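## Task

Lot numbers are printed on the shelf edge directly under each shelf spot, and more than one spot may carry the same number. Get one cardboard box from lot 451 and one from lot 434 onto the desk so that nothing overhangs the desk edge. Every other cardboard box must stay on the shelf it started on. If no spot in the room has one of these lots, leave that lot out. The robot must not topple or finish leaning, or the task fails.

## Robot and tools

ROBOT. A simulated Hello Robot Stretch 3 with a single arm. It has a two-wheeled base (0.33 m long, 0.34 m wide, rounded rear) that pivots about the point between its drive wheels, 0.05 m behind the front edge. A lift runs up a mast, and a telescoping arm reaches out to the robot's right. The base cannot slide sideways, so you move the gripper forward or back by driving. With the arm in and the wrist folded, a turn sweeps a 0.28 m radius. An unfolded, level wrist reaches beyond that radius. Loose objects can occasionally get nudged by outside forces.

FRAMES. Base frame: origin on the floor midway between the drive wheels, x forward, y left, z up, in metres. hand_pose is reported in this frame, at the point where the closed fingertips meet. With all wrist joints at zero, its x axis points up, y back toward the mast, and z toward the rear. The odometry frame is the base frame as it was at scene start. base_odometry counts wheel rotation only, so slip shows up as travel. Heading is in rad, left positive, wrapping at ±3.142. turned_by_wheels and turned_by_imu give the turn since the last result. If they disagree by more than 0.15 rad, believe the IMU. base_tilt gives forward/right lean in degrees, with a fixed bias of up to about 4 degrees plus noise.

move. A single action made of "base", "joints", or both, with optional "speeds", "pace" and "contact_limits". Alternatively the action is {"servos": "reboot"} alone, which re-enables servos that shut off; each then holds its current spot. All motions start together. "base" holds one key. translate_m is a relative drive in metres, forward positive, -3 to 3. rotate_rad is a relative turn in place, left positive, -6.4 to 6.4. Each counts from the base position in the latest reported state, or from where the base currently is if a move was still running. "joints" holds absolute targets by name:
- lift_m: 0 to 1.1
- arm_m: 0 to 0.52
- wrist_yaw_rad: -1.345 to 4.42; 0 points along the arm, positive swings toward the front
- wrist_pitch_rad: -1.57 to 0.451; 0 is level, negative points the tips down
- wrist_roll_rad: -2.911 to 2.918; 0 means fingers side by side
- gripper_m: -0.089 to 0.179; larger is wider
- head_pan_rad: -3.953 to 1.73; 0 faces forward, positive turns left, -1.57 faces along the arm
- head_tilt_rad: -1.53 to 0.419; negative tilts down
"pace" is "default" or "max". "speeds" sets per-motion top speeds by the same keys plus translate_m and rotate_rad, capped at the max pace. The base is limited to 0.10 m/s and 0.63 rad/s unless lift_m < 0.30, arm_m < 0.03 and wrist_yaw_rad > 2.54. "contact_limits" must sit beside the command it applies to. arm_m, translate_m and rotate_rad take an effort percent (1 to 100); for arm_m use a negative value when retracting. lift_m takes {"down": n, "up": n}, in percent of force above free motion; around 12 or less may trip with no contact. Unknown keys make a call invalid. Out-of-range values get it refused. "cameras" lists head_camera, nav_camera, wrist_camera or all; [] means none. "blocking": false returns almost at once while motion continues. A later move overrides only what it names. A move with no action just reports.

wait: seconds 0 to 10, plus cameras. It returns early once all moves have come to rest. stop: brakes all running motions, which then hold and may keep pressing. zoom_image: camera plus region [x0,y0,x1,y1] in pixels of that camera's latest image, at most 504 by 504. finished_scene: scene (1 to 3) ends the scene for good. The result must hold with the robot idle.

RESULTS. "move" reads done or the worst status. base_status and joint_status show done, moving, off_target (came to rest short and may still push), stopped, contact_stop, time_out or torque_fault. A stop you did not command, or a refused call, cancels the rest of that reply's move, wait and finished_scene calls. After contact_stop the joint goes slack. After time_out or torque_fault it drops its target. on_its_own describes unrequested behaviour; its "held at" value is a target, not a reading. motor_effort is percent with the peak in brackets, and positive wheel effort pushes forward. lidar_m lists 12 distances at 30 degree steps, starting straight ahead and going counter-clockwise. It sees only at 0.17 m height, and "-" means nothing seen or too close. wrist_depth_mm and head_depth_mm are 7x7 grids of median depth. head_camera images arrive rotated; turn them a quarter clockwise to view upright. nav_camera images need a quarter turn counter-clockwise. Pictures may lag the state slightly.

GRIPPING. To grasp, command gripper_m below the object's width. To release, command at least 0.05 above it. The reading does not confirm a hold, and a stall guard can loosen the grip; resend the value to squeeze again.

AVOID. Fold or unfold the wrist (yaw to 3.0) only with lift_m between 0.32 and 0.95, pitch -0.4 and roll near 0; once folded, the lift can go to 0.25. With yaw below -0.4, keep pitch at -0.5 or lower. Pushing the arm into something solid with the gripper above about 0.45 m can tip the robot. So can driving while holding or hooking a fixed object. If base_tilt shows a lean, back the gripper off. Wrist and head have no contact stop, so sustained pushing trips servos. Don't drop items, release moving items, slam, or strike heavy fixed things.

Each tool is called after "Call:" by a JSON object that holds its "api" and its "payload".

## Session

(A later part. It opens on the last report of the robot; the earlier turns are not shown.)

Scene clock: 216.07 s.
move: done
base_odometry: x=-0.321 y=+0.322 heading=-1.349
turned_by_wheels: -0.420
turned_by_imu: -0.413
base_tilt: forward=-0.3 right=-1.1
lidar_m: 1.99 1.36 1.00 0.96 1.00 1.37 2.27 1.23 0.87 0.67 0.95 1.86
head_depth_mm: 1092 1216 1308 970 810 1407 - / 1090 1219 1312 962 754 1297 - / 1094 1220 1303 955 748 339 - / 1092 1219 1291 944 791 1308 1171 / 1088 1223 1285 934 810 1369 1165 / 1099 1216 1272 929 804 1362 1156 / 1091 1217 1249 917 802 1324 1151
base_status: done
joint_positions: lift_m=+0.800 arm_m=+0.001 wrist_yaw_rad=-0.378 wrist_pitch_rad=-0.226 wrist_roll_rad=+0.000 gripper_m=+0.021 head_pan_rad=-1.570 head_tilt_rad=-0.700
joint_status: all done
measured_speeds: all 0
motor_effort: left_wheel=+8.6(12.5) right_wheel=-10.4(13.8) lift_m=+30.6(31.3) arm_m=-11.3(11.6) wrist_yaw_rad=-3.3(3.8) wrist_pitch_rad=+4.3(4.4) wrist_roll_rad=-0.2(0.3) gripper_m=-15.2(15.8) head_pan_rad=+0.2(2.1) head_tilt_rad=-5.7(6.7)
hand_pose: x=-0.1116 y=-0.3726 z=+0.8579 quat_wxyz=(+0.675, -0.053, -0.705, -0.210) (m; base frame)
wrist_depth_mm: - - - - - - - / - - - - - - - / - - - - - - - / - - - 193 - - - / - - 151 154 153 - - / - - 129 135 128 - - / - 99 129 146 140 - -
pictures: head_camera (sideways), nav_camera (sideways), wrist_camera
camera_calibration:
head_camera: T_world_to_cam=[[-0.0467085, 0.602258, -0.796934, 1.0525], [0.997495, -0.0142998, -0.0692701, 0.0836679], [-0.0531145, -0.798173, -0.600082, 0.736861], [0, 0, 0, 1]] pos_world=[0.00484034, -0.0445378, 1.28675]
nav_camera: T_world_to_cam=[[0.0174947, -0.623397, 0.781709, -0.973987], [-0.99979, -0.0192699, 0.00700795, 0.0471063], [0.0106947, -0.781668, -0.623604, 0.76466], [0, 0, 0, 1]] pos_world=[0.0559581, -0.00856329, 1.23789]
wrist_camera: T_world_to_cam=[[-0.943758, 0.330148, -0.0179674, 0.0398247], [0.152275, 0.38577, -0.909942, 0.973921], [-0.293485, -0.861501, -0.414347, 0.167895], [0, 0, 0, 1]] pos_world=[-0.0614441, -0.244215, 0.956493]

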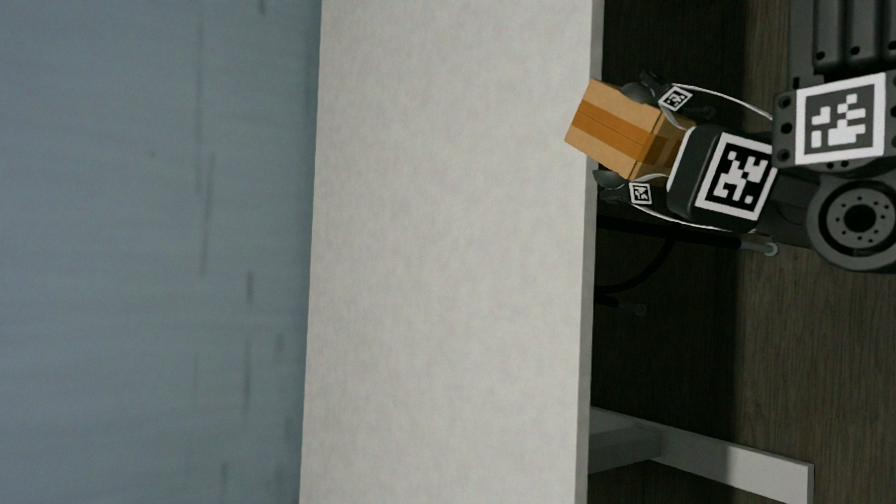

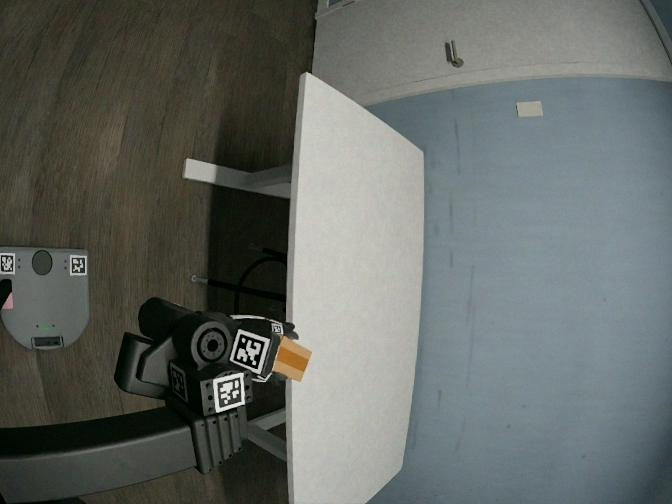

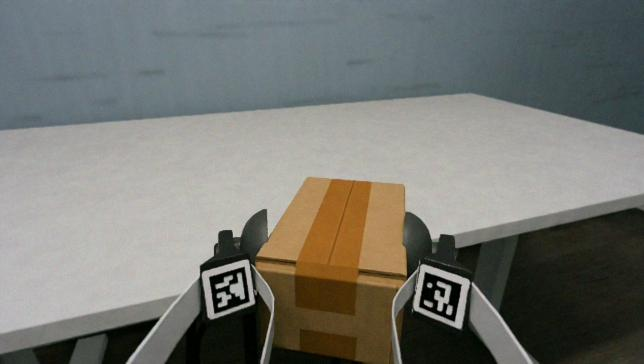

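Call:
{"api": "move", "payload": {"joints": {"arm_m": 0.36}, "pace": "max", "cameras": []}}

Call:
{"api": "move", "payload": {"joints": {"lift_m": 0.712}, "cameras": ["wrist_camera","head_camera"]}}

Call:
{"api": "move", "payload": {"joints": {"lift_m": 0.67}, "speeds": {"lift_m": 0.02}, "contact_limits": {"lift_m": {"down": 13}}, "cameras": ["wrist_camera","head_camera"]}}

Scene clock: 234.53 s.
move: done
base_odometry: x=-0.321 y=+0.322 heading=-1.349
turned_by_wheels: +0.000
turned_by_imu: +0.000
base_tilt: forward=-0.2 right=-1.0
lidar_m: 1.99 1.36 1.00 0.96 1.00 1.37 2.27 1.23 0.86 0.67 0.95 1.85
head_depth_mm: 1088 1221 1308 967 780 294 - / 1093 1216 1310 503 370 331 1154 / 1094 1214 1300 519 794 1378 1174 / 1092 1216 1291 558 790 1331 1174 / 1091 1220 1277 933 810 1367 1169 / 1091 1222 1266 929 803 1358 1166 / 1092 1219 1239 922 799 1319 1154
base_status: not commanded
joint_positions: lift_m=+0.800 arm_m=+0.360 wrist_yaw_rad=-0.378 wrist_pitch_rad=-0.226 wrist_roll_rad=+0.000 gripper_m=+0.021 head_pan_rad=-1.570 head_tilt_rad=-0.701
joint_status: all done
measured_speeds: all 0
motor_effort: left_wheel=+7.4(8.7) right_wheel=-10.7(11.0) lift_m=+29.9(31.0) arm_m=+11.0(15.4) wrist_yaw_rad=-1.8(3.7) wrist_pitch_rad=+4.3(4.4) wrist_roll_rad=+0.0(0.3) gripper_m=-15.3(16.4) head_pan_rad=+0.1(0.6) head_tilt_rad=-4.8(6.1)
hand_pose: x=-0.1116 y=-0.7320 z=+0.8578 quat_wxyz=(+0.675, -0.053, -0.705, -0.211) (m; base frame)
wrist_depth_mm: - - - - - - - / - - - - - - - / - - - - - - - / - - - 193 - - - / - - 151 154 153 - - / - - 129 135 128 - - / - 99 118 145 136 105 -
pictures: none
No camera images: "cameras" was empty.

Scene clock: 236.17 s.
move: done
base_odometry: x=-0.321 y=+0.322 heading=-1.349
turned_by_wheels: +0.000
turned_by_imu: +0.000
base_tilt: forward=-0.4 right=-1.1
lidar_m: 1.99 1.37 1.00 0.96 1.00 1.37 2.27 1.23 0.86 0.67 0.95 1.85
head_depth_mm: 1089 1215 1306 965 807 1396 347 / 1095 1215 1307 959 747 392 340 / 1092 1214 1309 605 588 1381 1175 / 1092 1222 1297 936 747 1338 1173 / 1091 1216 1280 934 812 1367 1164 / 1088 1210 1263 928 803 1365 1161 / 1096 1222 1246 917 797 1328 1157
base_status: not commanded
joint_positions: lift_m=+0.712 arm_m=+0.360 wrist_yaw_rad=-0.378 wrist_pitch_rad=-0.226 wrist_roll_rad=+0.000 gripper_m=+0.021 head_pan_rad=-1.570 head_tilt_rad=-0.701
joint_status: all done
measured_speeds: all 0
motor_effort: left_wheel=+7.3(7.9) right_wheel=-10.0(10.4) lift_m=+23.6(29.0) arm_m=+1.2(10.9) wrist_yaw_rad=-2.0(4.6) wrist_pitch_rad=+4.3(4.4) wrist_roll_rad=+0.1(0.3) gripper_m=-15.6(16.0) head_pan_rad=+0.1(0.7) head_tilt_rad=-3.9(4.8)
hand_pose: x=-0.1116 y=-0.7320 z=+0.7698 quat_wxyz=(+0.675, -0.053, -0.705, -0.211) (m; base frame)
wrist_depth_mm: - - - - - - - / - - - - - - - / - - - - - - - / - - - 193 - - - / - - 151 154 152 - - / - - 129 135 128 - - / - 99 118 145 136 105 -
pictures: head_camera (sideways), wrist_camera
camera_calibration:
head_camera: T_world_to_cam=[[-0.0467291, 0.603055, -0.79633, 1.05168], [0.997495, -0.0142171, -0.0693001, 0.0837034], [-0.0531133, -0.797573, -0.60088, 0.737858], [0, 0, 0, 1]] pos_world=[0.00484028, -0.0445336, 1.28665]
wrist_camera: T_world_to_cam=[[-0.943673, 0.330394, -0.0179196, 0.156917], [0.152376, 0.385867, -0.909884, 1.03252], [-0.293705, -0.861363, -0.414476, -0.178038], [0, 0, 0, 1]] pos_world=[-0.0615439, -0.603616, 0.868494]

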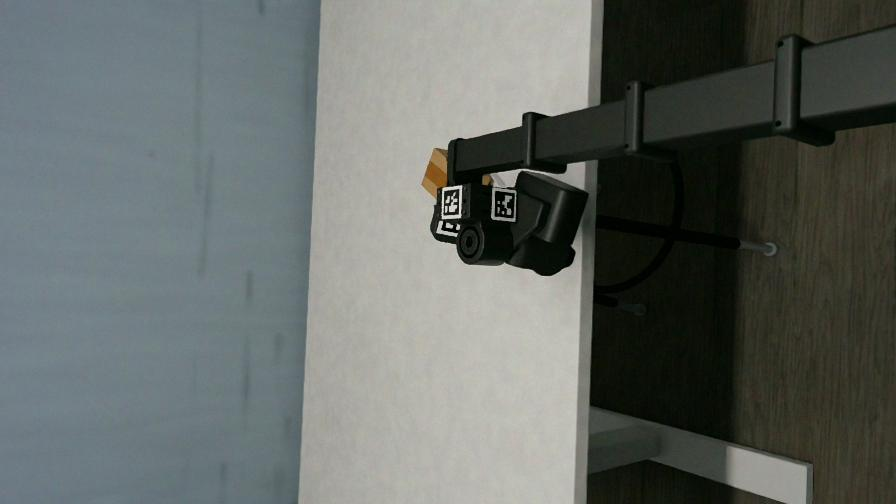

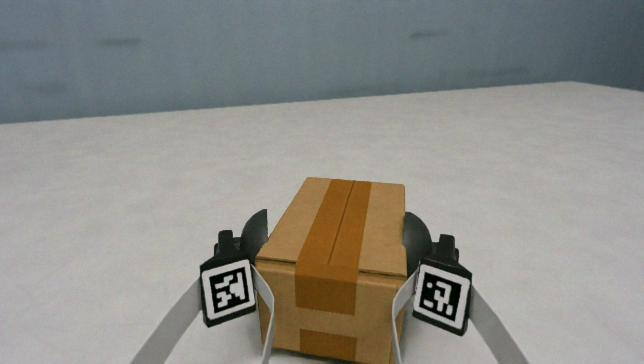

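Scene clock: 238.63 s.
move: done
base_odometry: x=-0.321 y=+0.322 heading=-1.349
turned_by_wheels: +0.000
turned_by_imu: +0.000
base_tilt: forward=-0.4 right=-1.2
lidar_m: 1.99 1.36 1.00 0.96 1.00 1.37 2.28 1.23 0.86 0.67 0.95 1.85
head_depth_mm: 1087 1223 1310 970 807 1399 1191 / 1085 1223 1301 960 777 446 369 / 1094 1218 1313 868 593 1341 1175 / 1093 1210 1296 938 651 1334 1172 / 1093 1224 1284 933 810 1364 1165 / 1098 1216 1264 927 804 1362 1162 / 1093 1216 1245 918 797 1321 1155
base_status: not commanded
joint_positions: lift_m=+0.670 arm_m=+0.360 wrist_yaw_rad=-0.378 wrist_pitch_rad=-0.123 wrist_roll_rad=+0.000 gripper_m=+0.021 head_pan_rad=-1.570 head_tilt_rad=-0.701
joint_status: all done
measured_speeds: all 0
on_its_own: wrist_pitch_rad is at rest, and its effort (-14.7) is outside its rest range (-8 to +12)
motor_effort: left_wheel=+7.1(8.3) right_wheel=-9.2(10.5) lift_m=+16.1(26.1) arm_m=-9.1(10.6) wrist_yaw_rad=-3.3(3.6) wrist_pitch_rad=-14.7(14.9) wrist_roll_rad=+0.2(0.3) gripper_m=-15.3(16.1) head_pan_rad=+0.6(0.8) head_tilt_rad=-2.4(4.6)
contact_limits: lift_m down 13 (down: maximum 72; up: maximum 65)
hand_pose: x=-0.1142 y=-0.7385 z=+0.7533 quat_wxyz=(+0.685, -0.089, -0.701, -0.176) (m; base frame)
wrist_depth_mm: - - - - - - - / - - - - - - - / - - - - - - - / - - - 197 - - - / - - 154 148 145 - - / - - 129 135 128 - - / - 99 117 142 135 104 -
pictures: head_camera (sideways), wrist_camera
camera_calibration:
head_camera: T_world_to_cam=[[-0.0467291, 0.603055, -0.79633, 1.05168], [0.997495, -0.0142171, -0.0693001, 0.0837034], [-0.0531133, -0.797573, -0.60088, 0.737858], [0, 0, 0, 1]] pos_world=[0.00484028, -0.0445336, 1.28665]
wrist_camera: T_world_to_cam=[[-0.944301, 0.328799, -0.0136749, 0.151966], [0.117206, 0.297202, -0.947594, 0.979251], [-0.307504, -0.896416, -0.319185, -0.290507], [0, 0, 0, 1]] pos_world=[-0.0606047, -0.601416, 0.837285]

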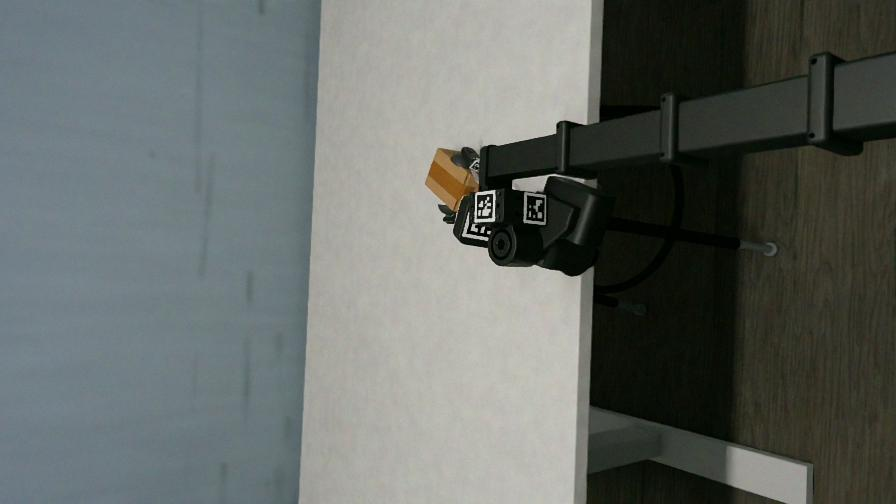

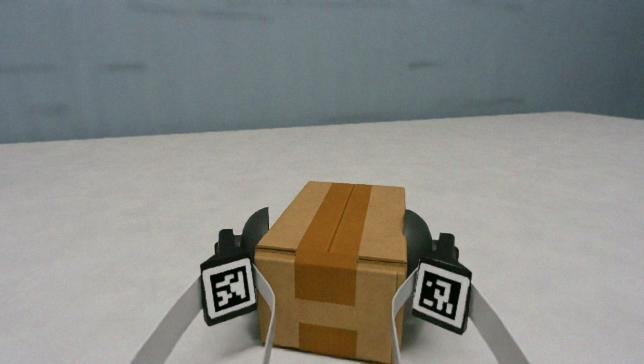

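Call:
{"api": "move", "payload": {"joints": {"lift_m": 0.694}, "cameras": []}}

Call:
{"api": "move", "payload": {"joints": {"gripper_m": 0.179}, "cameras": ["wrist_camera"]}}

Call:
{"api": "move", "payload": {"joints": {"arm_m": 0.0, "head_pan_rad": 0.6, "head_tilt_rad": -0.2}, "pace": "max", "cameras": ["wrist_camera","nav_camera"]}}

Scene clock: 246.30 s.
move: done
base_odometry: x=-0.321 y=+0.322 heading=-1.349
turned_by_wheels: +0.000
turned_by_imu: +0.000
base_tilt: forward=-0.4 right=-1.3
lidar_m: 1.99 1.36 1.00 0.96 1.00 1.37 2.27 1.23 0.86 0.67 0.95 1.86
head_depth_mm: 1092 1217 1306 968 807 1401 1160 / 1091 1212 1308 957 751 409 352 / 1089 1214 1298 865 593 1354 1181 / 1094 1218 1293 941 747 1340 1171 / 1095 1219 1281 936 811 1366 1164 / 1092 1220 1262 926 802 1363 1155 / 1098 1222 1252 920 797 1321 1156
base_status: not commanded
joint_positions: lift_m=+0.694 arm_m=+0.360 wrist_yaw_rad=-0.378 wrist_pitch_rad=-0.205 wrist_roll_rad=+0.000 gripper_m=+0.021 head_pan_rad=-1.570 head_tilt_rad=-0.701
joint_status: all done
measured_speeds: all 0
motor_effort: left_wheel=+7.3(7.8) right_wheel=-9.5(10.4) lift_m=+29.8(31.9) arm_m=-2.4(4.2) wrist_yaw_rad=-2.3(3.6) wrist_pitch_rad=+0.4(14.6) wrist_roll_rad=-0.1(0.3) gripper_m=-14.9(15.7) head_pan_rad=+0.1(1.0) head_tilt_rad=-0.6(1.9)
hand_pose: x=-0.1122 y=-0.7335 z=+0.7570 quat_wxyz=(+0.678, -0.061, -0.704, -0.204) (m; base frame)
wrist_depth_mm: - - - - - - - / - - - - - - - / - - - - - - - / - - - 190 - - - / - - 151 149 149 - - / - - 129 136 128 - - / - 98 - 145 138 - -
pictures: none
No camera images: "cameras" was empty.

Scene clock: 248.43 s.
move: done
base_odometry: x=-0.321 y=+0.322 heading=-1.349
turned_by_wheels: +0.000
turned_by_imu: +0.000
base_tilt: forward=-0.3 right=-1.2
lidar_m: 2.00 1.36 1.00 0.96 1.00 1.37 2.27 1.23 0.86 0.67 0.95 1.85
head_depth_mm: 1092 1222 1300 966 807 1399 1170 / 1095 1218 1315 961 749 409 351 / 1087 1223 1301 871 593 1357 1174 / 1091 1216 1297 906 748 1341 1171 / 1086 1221 1274 935 808 1358 1173 / 1089 1213 1259 927 802 1363 1161 / 1099 1220 1259 921 796 1324 1157
base_status: not commanded
joint_positions: lift_m=+0.694 arm_m=+0.360 wrist_yaw_rad=-0.378 wrist_pitch_rad=-0.214 wrist_roll_rad=+0.000 gripper_m=+0.179 head_pan_rad=-1.570 head_tilt_rad=-0.701
joint_status: all done
measured_speeds: all 0
motor_effort: left_wheel=+7.2(7.7) right_wheel=-8.6(9.7) lift_m=+23.0(29.7) arm_m=+1.9(2.2) wrist_yaw_rad=-2.6(4.0) wrist_pitch_rad=+2.2(2.2) wrist_roll_rad=-0.1(0.3) gripper_m=+0.8(83.5) head_pan_rad=+0.8(1.3) head_tilt_rad=+0.1(1.4)
hand_pose: x=-0.1120 y=-0.7329 z=+0.7548 quat_wxyz=(+0.677, -0.058, -0.704, -0.207) (m; base frame)
wrist_depth_mm: - - - - - - - / - - - - - - - / - - - - - - - / - - - 185 - - - / - 142 - 148 147 - - / - 126 - 136 131 - - / - - - 146 140 - 105
pictures: wrist_camera
camera_calibration:
wrist_camera: T_world_to_cam=[[-0.943782, 0.330109, -0.0174138, 0.156035], [0.148285, 0.375691, -0.914805, 1.01493], [-0.295443, -0.865959, -0.403521, -0.197003], [0, 0, 0, 1]] pos_world=[-0.0614391, -0.603403, 0.851681]

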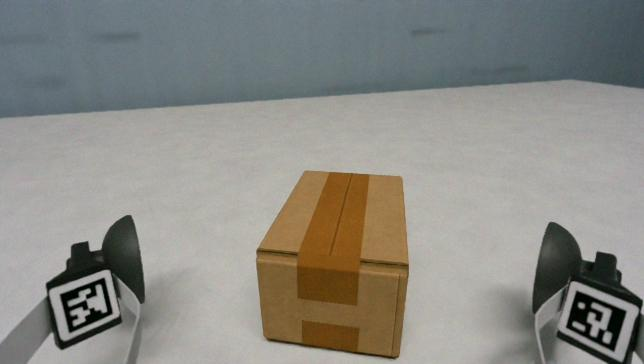

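Scene clock: 250.73 s.
move: done
base_odometry: x=-0.321 y=+0.322 heading=-1.349
turned_by_wheels: +0.000
turned_by_imu: +0.000
base_tilt: forward=-0.4 right=-1.3
lidar_m: 2.00 1.36 1.00 0.96 1.00 1.37 2.27 1.23 0.87 0.67 0.95 1.85
head_depth_mm: 2203 2203 2266 2347 2332 2265 1746 / 2299 2254 2299 2372 2394 2250 1760 / 2363 1959 1958 2058 2163 2167 1736 / 2361 1580 1635 1702 1769 1860 1723 / 1992 1356 1403 1458 1501 1560 1586 / 1186 1198 1232 1260 1306 1340 1388 / 1040 1065 1085 1120 1148 1177 1215
base_status: not commanded
joint_positions: lift_m=+0.694 arm_m=+0.001 wrist_yaw_rad=-0.378 wrist_pitch_rad=-0.216 wrist_roll_rad=+0.000 gripper_m=+0.179 head_pan_rad=+0.608 head_tilt_rad=-0.197
joint_status: all done
measured_speeds: translate_m=+0.000 rotate_rad=+0.000 lift_m=+0.000 arm_m=+0.000 wrist_yaw_rad=+0.000 wrist_pitch_rad=+0.000 wrist_roll_rad=+0.000 head_pan_rad=-0.024 head_tilt_rad=+0.000
motor_effort: left_wheel=+7.2(7.5) right_wheel=-8.6(10.1) lift_m=+30.4(31.1) arm_m=-10.6(14.6) wrist_yaw_rad=-1.3(3.8) wrist_pitch_rad=+2.4(2.5) wrist_roll_rad=+0.0(0.3) gripper_m=+0.4(1.1) head_pan_rad=-3.3(5.3) head_tilt_rad=-3.2(7.7)
hand_pose: x=-0.1119 y=-0.3734 z=+0.7544 quat_wxyz=(+0.676, -0.057, -0.704, -0.207) (m; base frame)
wrist_depth_mm: - - - - - - - / - - - - - - - / - - 456 - - - - / - - - - - - - / - 147 568 - - - - / 123 141 - - - - - / 938 - - - - - 105
pictures: nav_camera (sideways), wrist_camera
camera_calibration:
nav_camera: T_world_to_cam=[[0.129689, 0.111139, 0.985307, -1.2403], [0.581939, -0.813092, 0.0151172, 0.0269064], [0.802825, 0.571428, -0.170125, 0.169749], [0, 0, 0, 1]] pos_world=[0.00891629, 0.0627235, 1.25055]
wrist_camera: T_world_to_cam=[[-0.943754, 0.330184, -0.0175053, 0.0374898], [0.148903, 0.377141, -0.914108, 0.879612], [-0.295222, -0.8653, -0.405093, 0.115695], [0, 0, 0, 1]] pos_world=[-0.0614398, -0.244005, 0.851583]

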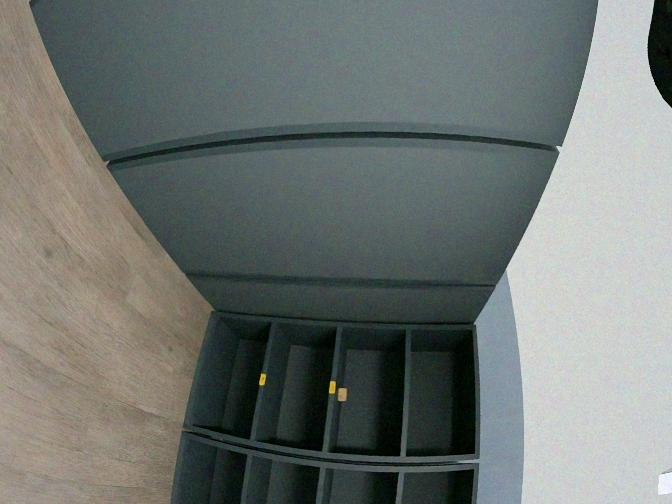

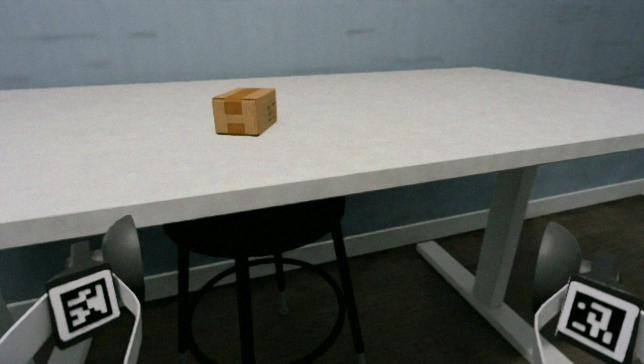

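Call:
{"api": "move", "payload": {"joints": {"wrist_yaw_rad": 3.0, "wrist_pitch_rad": -0.4}, "pace": "max", "cameras": []}}

Call:
{"api": "move", "payload": {"base": {"rotate_rad": -0.197}, "joints": {"lift_m": 0.29, "gripper_m": 0.05}, "pace": "max", "cameras": []}}

Call:
{"api": "move", "payload": {"base": {"translate_m": -1.75}, "joints": {"head_pan_rad": 0, "head_tilt_rad": -0.3}, "pace": "max", "cameras": []}}

Call:
{"api": "move", "payload": {"base": {"rotate_rad": 1.766}, "pace": "max", "cameras": ["nav_camera","head_camera"]}}

Scene clock: 270.40 s.
move: done
base_odometry: x=-0.321 y=+0.322 heading=-1.349
turned_by_wheels: +0.000
turned_by_imu: +0.000
base_tilt: forward=-0.3 right=-1.1
lidar_m: 2.00 1.37 1.00 0.96 1.00 1.37 2.28 1.23 0.87 0.67 0.95 1.86
head_depth_mm: 2208 2242 2260 2330 2304 2255 1747 / 2299 2255 2282 2354 2420 2192 1724 / 2379 2008 2001 2104 2182 2201 1731 / 2351 1613 1658 1710 1792 1897 1705 / 2012 1372 1418 1467 1517 1568 1596 / 1199 1205 1239 1276 1321 1356 1402 / 1048 1075 1097 1130 1154 1186 1224
base_status: not commanded
joint_positions: lift_m=+0.694 arm_m=+0.001 wrist_yaw_rad=+2.997 wrist_pitch_rad=-0.412 wrist_roll_rad=+0.000 gripper_m=+0.179 head_pan_rad=+0.600 head_tilt_rad=-0.200
joint_status: all done
measured_speeds: all 0
motor_effort: left_wheel=+7.2(7.5) right_wheel=-9.2(9.7) lift_m=+27.8(29.1) arm_m=+10.9(11.3) wrist_yaw_rad=+3.3(5.8) wrist_pitch_rad=+1.8(3.8) wrist_roll_rad=+0.0(0.3) gripper_m=+0.5(1.0) head_pan_rad=-2.9(3.9) head_tilt_rad=-2.5(3.4)
hand_pose: x=+0.0112 y=+0.0773 z=+0.7081 quat_wxyz=(+0.195, +0.700, +0.094, +0.680) (m; base frame)
wrist_depth_mm: - 136 - - - - - / - 147 - - - - - / - 161 - - - - - / - 185 - - - - - / - 190 215 - - - - / 123 140 239 - - - 965 / 851 857 276 873 862 844 105
pictures: none
No camera images: "cameras" was empty.

Scene clock: 273.87 s.
move: done
base_odometry: x=-0.321 y=+0.322 heading=-1.545
turned_by_wheels: -0.197
turned_by_imu: -0.194
base_tilt: forward=-0.4 right=-1.3
lidar_m: 1.99 1.73 1.08 0.96 0.97 1.16 2.28 2.28 1.20 0.67 0.94 1.56
head_depth_mm: 2122 2136 2215 2248 2091 2051 1740 / 2215 2231 2290 2343 2396 2242 1731 / 2280 2336 2376 2460 2483 2227 1733 / 2383 2187 2205 2344 2391 2236 1712 / 2406 1856 1912 1947 2059 2095 1710 / 2272 1524 1561 1607 1658 1714 1645 / 1364 1299 1328 1368 1392 1437 1471
base_status: done
joint_positions: lift_m=+0.290 arm_m=+0.001 wrist_yaw_rad=+2.997 wrist_pitch_rad=-0.414 wrist_roll_rad=+0.000 gripper_m=+0.050 head_pan_rad=+0.600 head_tilt_rad=-0.200
joint_status: all done
measured_speeds: all 0
motor_effort: left_wheel=+7.2(12.0) right_wheel=-9.6(14.5) lift_m=+25.7(26.7) arm_m=+12.8(13.8) wrist_yaw_rad=+2.3(3.4) wrist_pitch_rad=+2.2(2.3) wrist_roll_rad=+0.1(0.5) gripper_m=+0.3(83.9) head_pan_rad=-2.7(3.7) head_tilt_rad=-2.1(3.2)
hand_pose: x=+0.0111 y=+0.0770 z=+0.3035 quat_wxyz=(+0.195, +0.700, +0.095, +0.680) (m; base frame)
wrist_depth_mm: - 137 - - - - - / - 147 - - - - - / 866 162 894 916 904 893 894 / 765 186 673 720 720 719 724 / 620 595 198 604 596 596 595 / 529 524 127 514 125 507 503 / 457 276 268 278 436 441 442
pictures: none
No camera images: "cameras" was empty.

Scene clock: 281.13 s.
move: done
base_odometry: x=-0.366 y=+2.072 heading=-1.545
turned_by_wheels: +0.000
turned_by_imu: -0.002
base_tilt: forward=-0.4 right=-1.3
lidar_m: 3.67 1.14 0.77 1.01 1.04 0.64 0.58 0.58 0.70 1.32 1.49 1.47
head_depth_mm: 2794 2872 2892 2733 2132 2037 1561 / 3084 3602 3707 3457 2910 2027 1548 / 3057 3833 - - 2925 2022 1547 / 3141 3793 - - 2872 2018 1540 / 3153 3684 - - 2841 1988 1534 / 3195 3665 3835 - 2835 1965 1518 / 3209 3635 3717 3752 2822 1979 1513
base_status: done
joint_positions: lift_m=+0.290 arm_m=+0.001 wrist_yaw_rad=+2.997 wrist_pitch_rad=-0.414 wrist_roll_rad=+0.000 gripper_m=+0.050 head_pan_rad=+0.000 head_tilt_rad=-0.300
joint_status: all done
measured_speeds: all 0
motor_effort: left_wheel=-0.9(10.1) right_wheel=-8.7(18.0) lift_m=+25.9(30.5) arm_m=+8.9(13.0) wrist_yaw_rad=+1.5(3.6) wrist_pitch_rad=+2.2(2.3) wrist_roll_rad=+0.2(0.3) gripper_m=+0.7(1.0) head_pan_rad=+3.3(5.2) head_tilt_rad=+5.2(6.0)
hand_pose: x=+0.0111 y=+0.0770 z=+0.3035 quat_wxyz=(+0.195, +0.700, +0.095, +0.680) (m; base frame)
wrist_depth_mm: - 137 - - 737 - - / - 148 - - 818 - - / 963 162 879 925 873 853 912 / 757 186 672 726 722 724 710 / 621 591 198 602 591 596 584 / 522 519 127 511 125 511 501 / 457 276 267 279 437 442 441
pictures: none
No camera images: "cameras" was empty.

Scene clock: 283.37 s.
move: done
base_odometry: x=-0.366 y=+2.072 heading=+0.220
turned_by_wheels: +1.766
turned_by_imu: +1.731
base_tilt: forward=-0.4 right=-1.2
lidar_m: 2.09 0.83 0.60 0.57 0.59 0.80 1.66 1.46 2.05 2.68 0.91 0.77
head_depth_mm: 1831 1902 2011 2072 1108 1095 1090 / 1819 1908 1989 2103 2223 2033 1556 / 1805 1906 1991 2092 2214 2025 1543 / 1807 1894 1982 2088 2216 2007 1543 / 1809 1873 1982 2078 2181 1984 1524 / 1789 1871 1963 2064 2168 1976 1522 / 1754 1847 1852 1882 1931 1808 1518
base_status: done
joint_positions: lift_m=+0.290 arm_m=+0.001 wrist_yaw_rad=+2.997 wrist_pitch_rad=-0.414 wrist_roll_rad=+0.000 gripper_m=+0.050 head_pan_rad=+0.000 head_tilt_rad=-0.300
joint_status: not commanded
measured_speeds: all 0
motor_effort: left_wheel=-6.0(15.2) right_wheel=+7.1(14.6) lift_m=+29.5(29.7) arm_m=-4.5(10.0) wrist_yaw_rad=+1.9(3.0) wrist_pitch_rad=+2.3(2.3) wrist_roll_rad=+0.0(0.3) gripper_m=+0.2(0.9) head_pan_rad=+2.9(3.7) head_tilt_rad=+4.7(5.6)
hand_pose: x=+0.0111 y=+0.0770 z=+0.3035 quat_wxyz=(+0.195, +0.700, +0.095, +0.680) (m; base frame)
wrist_depth_mm: 518 137 555 575 594 614 619 / 571 147 599 613 631 - - / 612 161 171 - - - - / - 182 190 702 688 711 705 / 614 594 198 601 598 594 586 / 529 526 127 509 125 500 505 / 455 275 267 279 436 445 443
pictures: head_camera (sideways), nav_camera (sideways)
camera_calibration:
head_camera: T_world_to_cam=[[-0.244573, -0.0463255, -0.968523, 1.27752], [0.0406227, 0.997492, -0.0579691, 0.0748993], [0.968779, -0.0535217, -0.242078, 0.264751], [0, 0, 0, 1]] pos_world=[0.0529205, -0.00135965, 1.30574]
nav_camera: T_world_to_cam=[[0.269891, 0.0170854, 0.962739, -1.21172], [0.0145281, -0.999801, 0.0136703, 0.0322373], [0.962781, 0.0102972, -0.270086, 0.298877], [0, 0, 0, 1]] pos_world=[0.0388104, 0.0498559, 1.24685]

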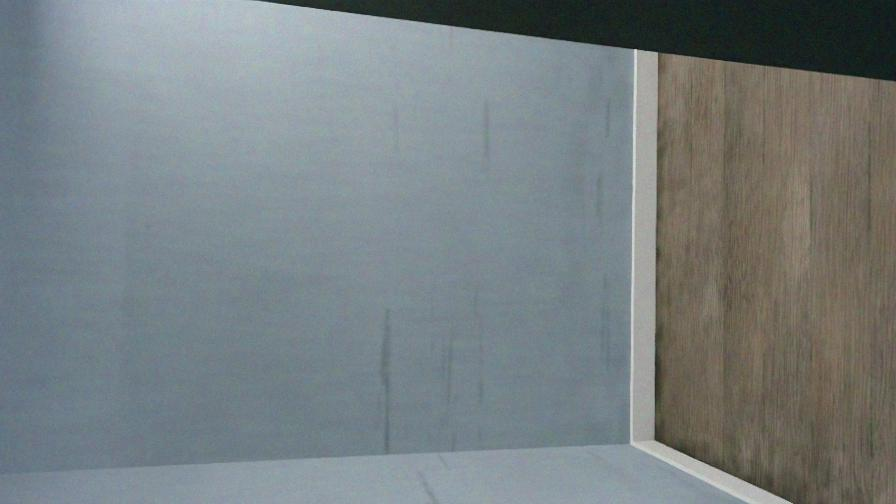

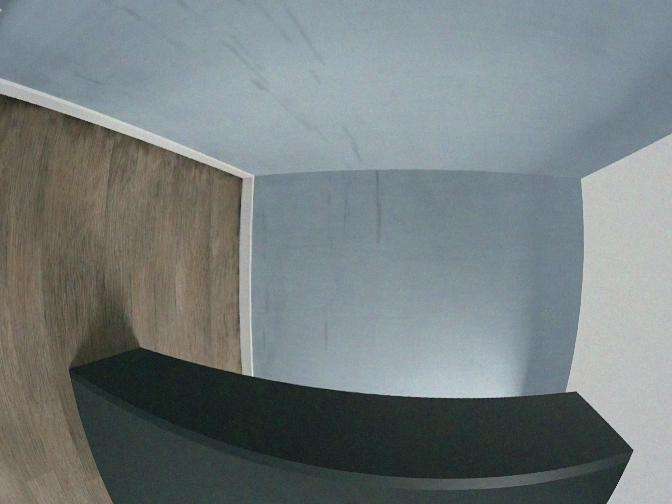

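Call:
{"api": "move", "payload": {"base": {"translate_m": 1.5}, "pace": "max", "cameras": []}}

Call:
{"api": "move", "payload": {"base": {"rotate_rad": -1.571}, "joints": {"head_pan_rad": -0.9, "head_tilt_rad": -0.3}, "pace": "max", "cameras": ["nav_camera","head_camera"]}}

Scene clock: 298.90 s.
move: done
base_odometry: x=+1.098 y=+2.400 heading=+0.220
turned_by_wheels: +0.000
turned_by_imu: +0.001
base_tilt: forward=-0.2 right=-1.3
lidar_m: 0.60 0.62 0.63 0.61 0.63 0.84 2.20 0.60 0.58 2.25 0.87 0.63
head_depth_mm: 500 524 551 581 613 648 688 / 498 523 549 577 610 645 684 / 496 521 545 574 606 641 680 / 495 518 544 572 603 637 678 / 495 516 542 569 600 636 673 / 492 514 540 567 597 632 668 / 489 511 537 564 594 629 667
base_status: done
joint_positions: lift_m=+0.290 arm_m=+0.001 wrist_yaw_rad=+2.997 wrist_pitch_rad=-0.414 wrist_roll_rad=+0.000 gripper_m=+0.050 head_pan_rad=+0.000 head_tilt_rad=-0.300
joint_status: not commanded
measured_speeds: all 0
motor_effort: left_wheel=-2.5(13.6) right_wheel=+8.2(14.0) lift_m=+24.0(31.0) arm_m=-11.7(13.3) wrist_yaw_rad=+1.6(3.3) wrist_pitch_rad=+2.2(2.4) wrist_roll_rad=-0.1(0.3) gripper_m=+0.3(1.0) head_pan_rad=+2.0(3.1) head_tilt_rad=+2.1(4.6)
hand_pose: x=+0.0111 y=+0.0770 z=+0.3035 quat_wxyz=(+0.195, +0.700, +0.096, +0.680) (m; base frame)
wrist_depth_mm: 540 137 577 598 623 626 636 / 599 147 621 632 - - 705 / 630 161 169 - - - 703 / - 182 192 712 722 728 687 / 612 588 198 595 597 598 583 / 523 527 127 510 125 505 507 / 461 275 268 280 432 440 440
pictures: none
No camera images: "cameras" was empty.

Scene clock: 301.03 s.
move: done
base_odometry: x=+1.098 y=+2.400 heading=-1.350
turned_by_wheels: -1.571
turned_by_imu: -1.540
base_tilt: forward=-0.4 right=-1.1
lidar_m: 2.25 0.86 0.63 0.60 0.63 0.63 0.61 0.63 0.86 2.35 0.59 0.58
head_depth_mm: 2754 2911 2984 3000 2767 2048 1576 / 754 815 3087 3204 2786 2043 1564 / 639 680 727 781 844 919 1000 / 553 584 618 655 700 747 805 / 488 511 536 565 597 635 673 / 1071 521 1215 1130 659 1127 880 / 1205 737 1342 1228 791 1176 904
base_status: done
joint_positions: lift_m=+0.290 arm_m=+0.001 wrist_yaw_rad=+2.997 wrist_pitch_rad=-0.414 wrist_roll_rad=+0.000 gripper_m=+0.050 head_pan_rad=-0.904 head_tilt_rad=-0.300
joint_status: all done
measured_speeds: all 0
motor_effort: left_wheel=+6.6(15.8) right_wheel=-8.4(15.0) lift_m=+24.8(25.2) arm_m=-12.2(13.8) wrist_yaw_rad=+2.0(3.1) wrist_pitch_rad=+2.1(2.3) wrist_roll_rad=-0.2(0.3) gripper_m=+0.4(0.9) head_pan_rad=+3.1(6.4) head_tilt_rad=+1.7(5.8)
hand_pose: x=+0.0111 y=+0.0770 z=+0.3035 quat_wxyz=(+0.195, +0.700, +0.096, +0.680) (m; base frame)
wrist_depth_mm: 138 137 - - - - - / - 148 - - - - - / - 161 170 - - - - / 691 182 191 708 718 719 711 / 623 595 198 602 597 593 592 / 524 519 127 515 125 507 505 / 456 276 270 280 434 443 441
pictures: head_camera (sideways), nav_camera (sideways)
camera_calibration:
head_camera: T_world_to_cam=[[-0.187587, 0.163648, -0.96852, 1.27717], [0.809298, 0.58453, -0.0579818, 0.0701853], [0.55664, -0.794698, -0.24209, 0.267292], [0, 0, 0, 1]] pos_world=[0.0339948, -0.0376163, 1.30574]
nav_camera: T_world_to_cam=[[0.180254, -0.201595, 0.96274, -1.21118], [-0.777017, -0.62933, 0.0137012, 0.0370863], [0.603119, -0.750535, -0.270083, 0.301055], [0, 0, 0, 1]] pos_world=[0.065565, 0.0051238, 1.24685]

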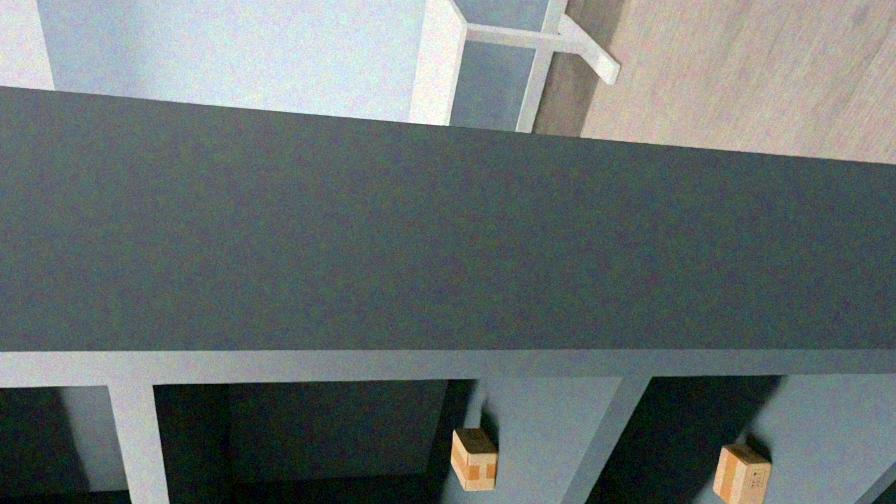

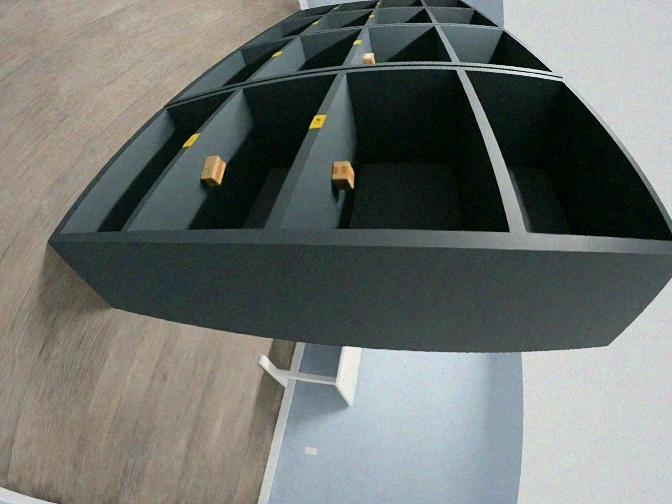

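Call:
{"api": "zoom_image", "payload": {"camera": "nav_camera", "region": [170, 100, 350, 200]}}

Call:
{"api": "move", "payload": {"base": {"translate_m": 0.5}, "joints": {"head_pan_rad": -1.2, "head_tilt_rad": -0.3}, "pace": "max", "cameras": ["head_camera","nav_camera"]}}

Call:
{"api": "zoom_image", "payload": {"camera": "nav_camera", "region": [170, 0, 420, 200]}}

Scaled by 2.800 from the camera's 672x504 image, which has a finer 792x594 frame.

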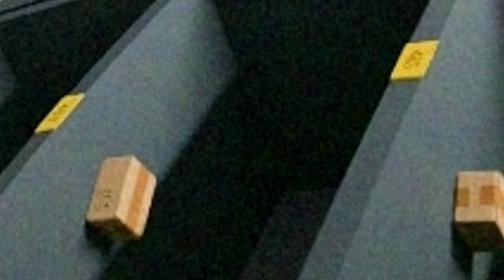

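Scene clock: 311.50 s.
move: done
base_odometry: x=+1.207 y=+1.912 heading=-1.351
turned_by_wheels: +0.000
turned_by_imu: +0.000
base_tilt: forward=-0.4 right=-1.3
lidar_m: 1.77 0.86 0.63 0.60 0.63 0.86 1.10 1.14 1.56 0.41 0.88 0.89
head_depth_mm: 313 627 755 788 738 505 414 / 326 640 783 819 729 501 841 / 339 655 813 855 723 497 864 / 354 671 848 892 716 495 893 / 367 689 886 929 683 492 910 / 404 711 924 969 655 533 908 / 411 733 966 1014 697 556 906
base_status: done
joint_positions: lift_m=+0.290 arm_m=+0.001 wrist_yaw_rad=+2.997 wrist_pitch_rad=-0.414 wrist_roll_rad=+0.000 gripper_m=+0.050 head_pan_rad=-1.202 head_tilt_rad=-0.300
joint_status: all done
measured_speeds: all 0
motor_effort: left_wheel=+2.4(15.9) right_wheel=+5.4(11.0) lift_m=+25.8(26.5) arm_m=-9.7(11.9) wrist_yaw_rad=+1.8(2.9) wrist_pitch_rad=+2.2(2.3) wrist_roll_rad=+0.0(0.3) gripper_m=+0.6(0.7) head_pan_rad=-0.6(3.9) head_tilt_rad=+0.5(4.8)
hand_pose: x=+0.0110 y=+0.0770 z=+0.3035 quat_wxyz=(+0.195, +0.700, +0.096, +0.680) (m; base frame)
wrist_depth_mm: 139 137 - - - - - / - 147 - - - - - / - 161 170 - - - - / 690 182 191 703 706 708 714 / 616 594 198 609 604 588 591 / 521 520 127 513 125 506 506 / 456 275 268 280 437 443 445
pictures: head_camera (sideways), nav_camera (sideways)
camera_calibration:
head_camera: T_world_to_cam=[[-0.131417, 0.211399, -0.968525, 1.27683], [0.945014, 0.321851, -0.057977, 0.069361], [0.299464, -0.922888, -0.242071, 0.26885], [0, 0, 0, 1]] pos_world=[0.0217394, -0.0441258, 1.30574]
nav_camera: T_world_to_cam=[[0.113287, -0.245552, 0.962741, -1.21078], [-0.927266, -0.374153, 0.0136829, 0.0380269], [0.356852, -0.894267, -0.270079, 0.302533], [0, 0, 0, 1]] pos_world=[0.0644665, -0.0125354, 1.24685]

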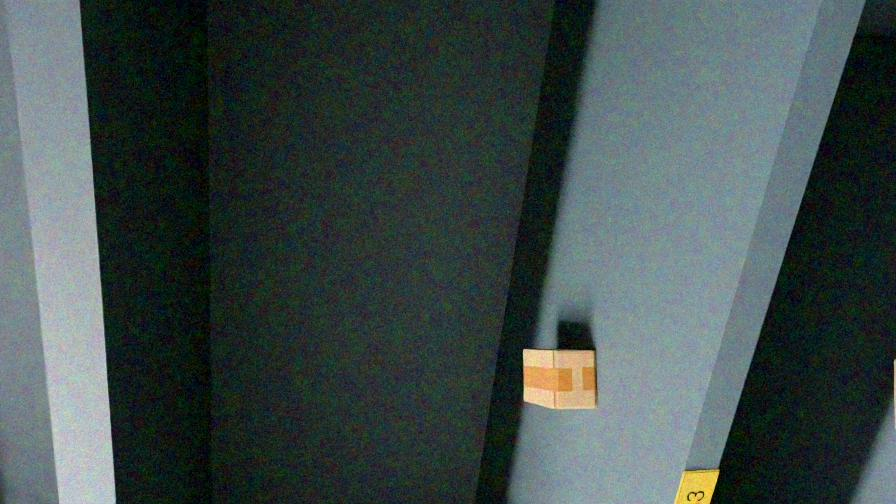

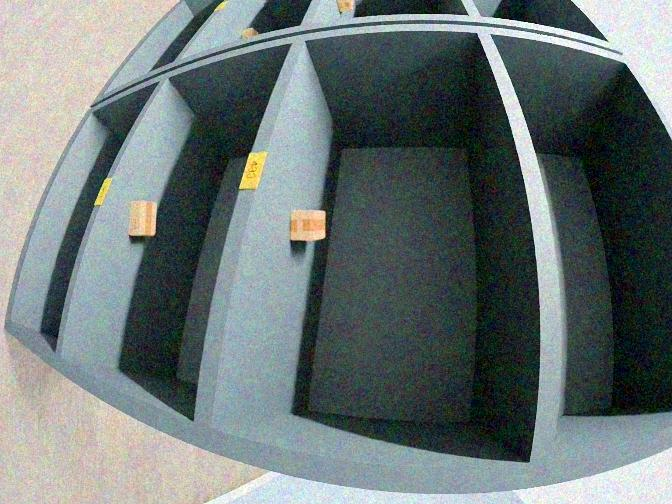

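Scaled by 2.016 from the camera's 672x504 image, which has a finer 792x594 frame.

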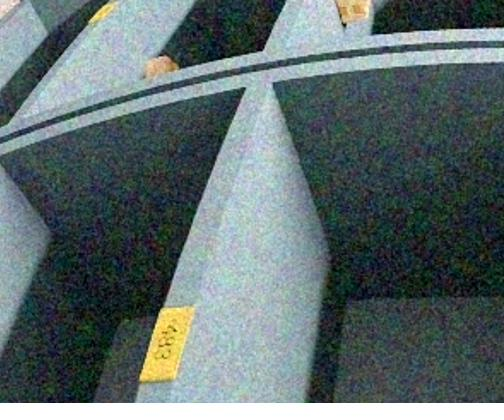

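Call:
{"api": "zoom_image", "payload": {"camera": "nav_camera", "region": [85, 165, 125, 220]}}

Call:
{"api": "move", "payload": {"base": {"translate_m": 0.6}, "joints": {"head_pan_rad": -1.4, "head_tilt_rad": -0.5}, "pace": "max", "cameras": ["nav_camera"]}}

Call:
{"api": "zoom_image", "payload": {"camera": "nav_camera", "region": [80, 0, 330, 504]}}

Scaled by 9.164 from the camera's 672x504 image, which has a finer 792x594 frame.

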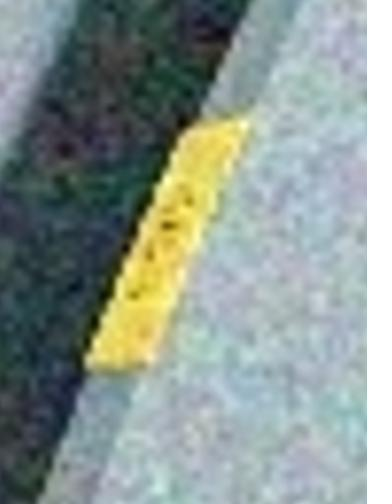

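Scene clock: 322.17 s.
move: done
base_odometry: x=+1.338 y=+1.326 heading=-1.350
turned_by_wheels: +0.000
turned_by_imu: +0.000
base_tilt: forward=-0.4 right=-1.1
lidar_m: 2.10 0.86 0.63 0.60 0.63 0.86 1.70 0.76 0.88 0.76 0.45 1.20
head_depth_mm: 669 722 780 734 511 903 780 / 682 734 798 726 507 928 778 / 692 746 813 718 502 920 776 / 704 760 829 711 499 944 771 / 580 630 680 665 496 868 769 / 429 451 476 505 491 577 635 / 340 364 394 431 488 554 634
base_status: done
joint_positions: lift_m=+0.290 arm_m=+0.001 wrist_yaw_rad=+2.998 wrist_pitch_rad=-0.414 wrist_roll_rad=+0.000 gripper_m=+0.050 head_pan_rad=-1.400 head_tilt_rad=-0.502
joint_status: all done
measured_speeds: all 0
motor_effort: left_wheel=+4.1(11.3) right_wheel=+1.1(14.3) lift_m=+27.1(27.9) arm_m=-7.8(9.2) wrist_yaw_rad=+1.4(3.3) wrist_pitch_rad=+2.2(2.3) wrist_roll_rad=+0.0(0.4) gripper_m=+0.2(1.0) head_pan_rad=-3.2(4.7) head_tilt_rad=+0.2(6.5)
hand_pose: x=+0.0110 y=+0.0770 z=+0.3035 quat_wxyz=(+0.195, +0.700, +0.096, +0.680) (m; base frame)
wrist_depth_mm: 139 137 - - - - - / - 147 - - - - - / - 161 170 - - - - / 690 183 192 702 727 723 705 / 616 597 198 602 591 596 586 / 528 521 127 515 125 505 506 / 451 276 268 280 435 443 440
pictures: nav_camera (sideways)
camera_calibration:
nav_camera: T_world_to_cam=[[0.0945813, -0.448232, 0.8889, -1.11428], [-0.982397, -0.186511, 0.0104805, 0.0425512], [0.161092, -0.874244, -0.457982, 0.548284], [0, 0, 0, 1]] pos_world=[0.0588685, -0.0121881, 1.24115]

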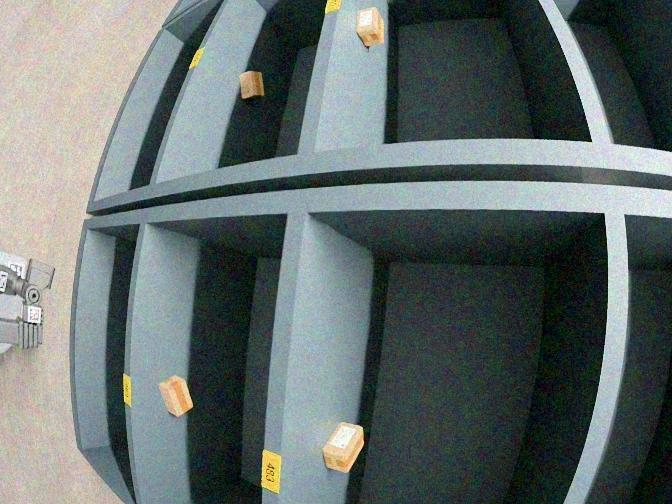

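Scaled by 1.000.

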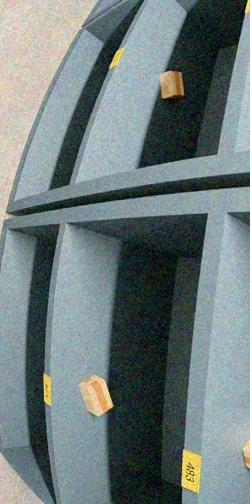

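Call:
{"api": "zoom_image", "payload": {"camera": "nav_camera", "region": [105, 365, 155, 415]}}

Call:
{"api": "zoom_image", "payload": {"camera": "nav_camera", "region": [180, 40, 220, 80]}}

Call:
{"api": "move", "payload": {"joints": {"head_pan_rad": -0.9, "head_tilt_rad": -0.5}, "cameras": ["nav_camera"]}}

Call:
{"api": "zoom_image", "payload": {"camera": "nav_camera", "region": [150, 50, 400, 250]}}

Scaled by 10.080 from the camera's 672x504 image, which has a finer 792x594 frame.

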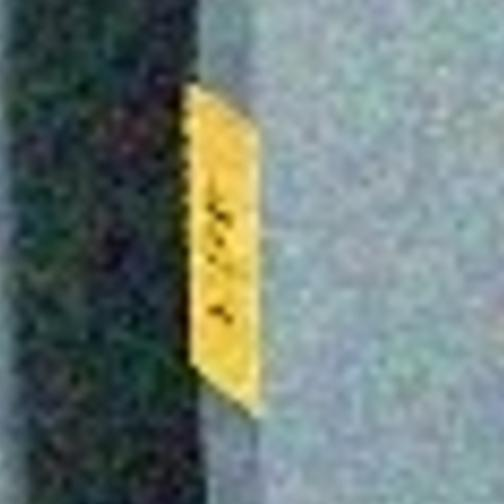

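Scaled by 12.600 from the camera's 672x504 image, which has a finer 792x594 frame.

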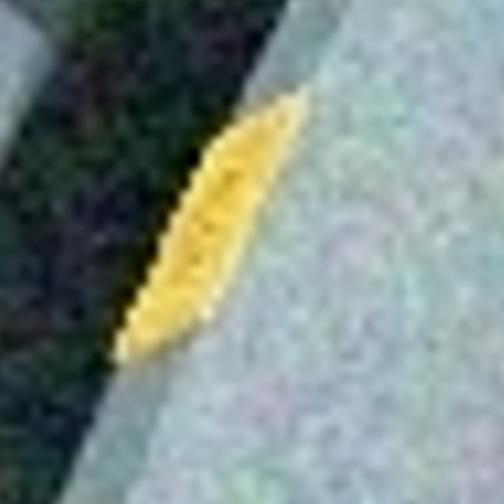

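Scene clock: 329.10 s.
move: done
base_odometry: x=+1.338 y=+1.326 heading=-1.350
turned_by_wheels: +0.000
turned_by_imu: +0.000
base_tilt: forward=-0.3 right=-1.3
lidar_m: 2.10 0.86 0.63 0.61 0.63 0.86 1.70 0.76 0.88 0.76 0.44 1.20
head_depth_mm: 348 401 476 584 511 879 785 / 352 372 401 448 485 655 760 / 376 404 439 478 518 568 648 / 880 960 1026 674 572 891 719 / 955 1053 1105 705 1169 943 1128 / 1011 1160 1191 744 1209 966 1220 / 1052 1161 1175 839 1205 1355 1242
base_status: not commanded
joint_positions: lift_m=+0.290 arm_m=+0.001 wrist_yaw_rad=+2.998 wrist_pitch_rad=-0.414 wrist_roll_rad=+0.000 gripper_m=+0.050 head_pan_rad=-0.891 head_tilt_rad=-0.500
joint_status: all done
measured_speeds: all 0
motor_effort: left_wheel=+4.1(4.7) right_wheel=+0.7(1.7) lift_m=+28.1(28.7) arm_m=-5.7(6.5) wrist_yaw_rad=+1.8(2.7) wrist_pitch_rad=+2.2(2.3) wrist_roll_rad=-0.1(0.3) gripper_m=+0.5(0.7) head_pan_rad=+2.0(6.2) head_tilt_rad=+4.6(6.9)
hand_pose: x=+0.0110 y=+0.0770 z=+0.3035 quat_wxyz=(+0.195, +0.700, +0.096, +0.680) (m; base frame)
wrist_depth_mm: 139 137 - - - - - / - 147 - - - - - / - 161 170 - - - - / 697 182 192 694 719 717 711 / 625 589 198 606 600 589 593 / 525 521 127 514 125 505 507 / 454 276 269 279 431 444 438
pictures: nav_camera (sideways)
camera_calibration:
nav_camera: T_world_to_cam=[[0.300041, -0.344336, 0.889611, -1.11643], [-0.767189, -0.641335, 0.0105139, 0.0411251], [0.566919, -0.685654, -0.456598, 0.544016], [0, 0, 0, 1]] pos_world=[0.058113, 0.0149544, 1.24115]

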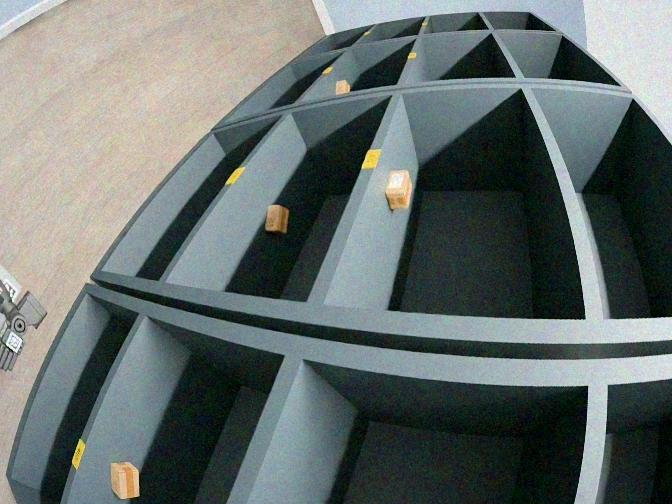

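Scaled by 2.016 from the camera's 672x504 image, which has a finer 792x594 frame.

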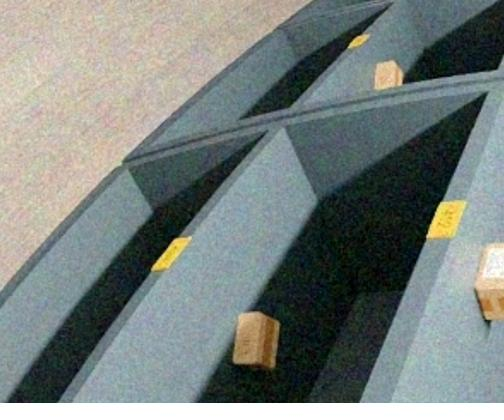

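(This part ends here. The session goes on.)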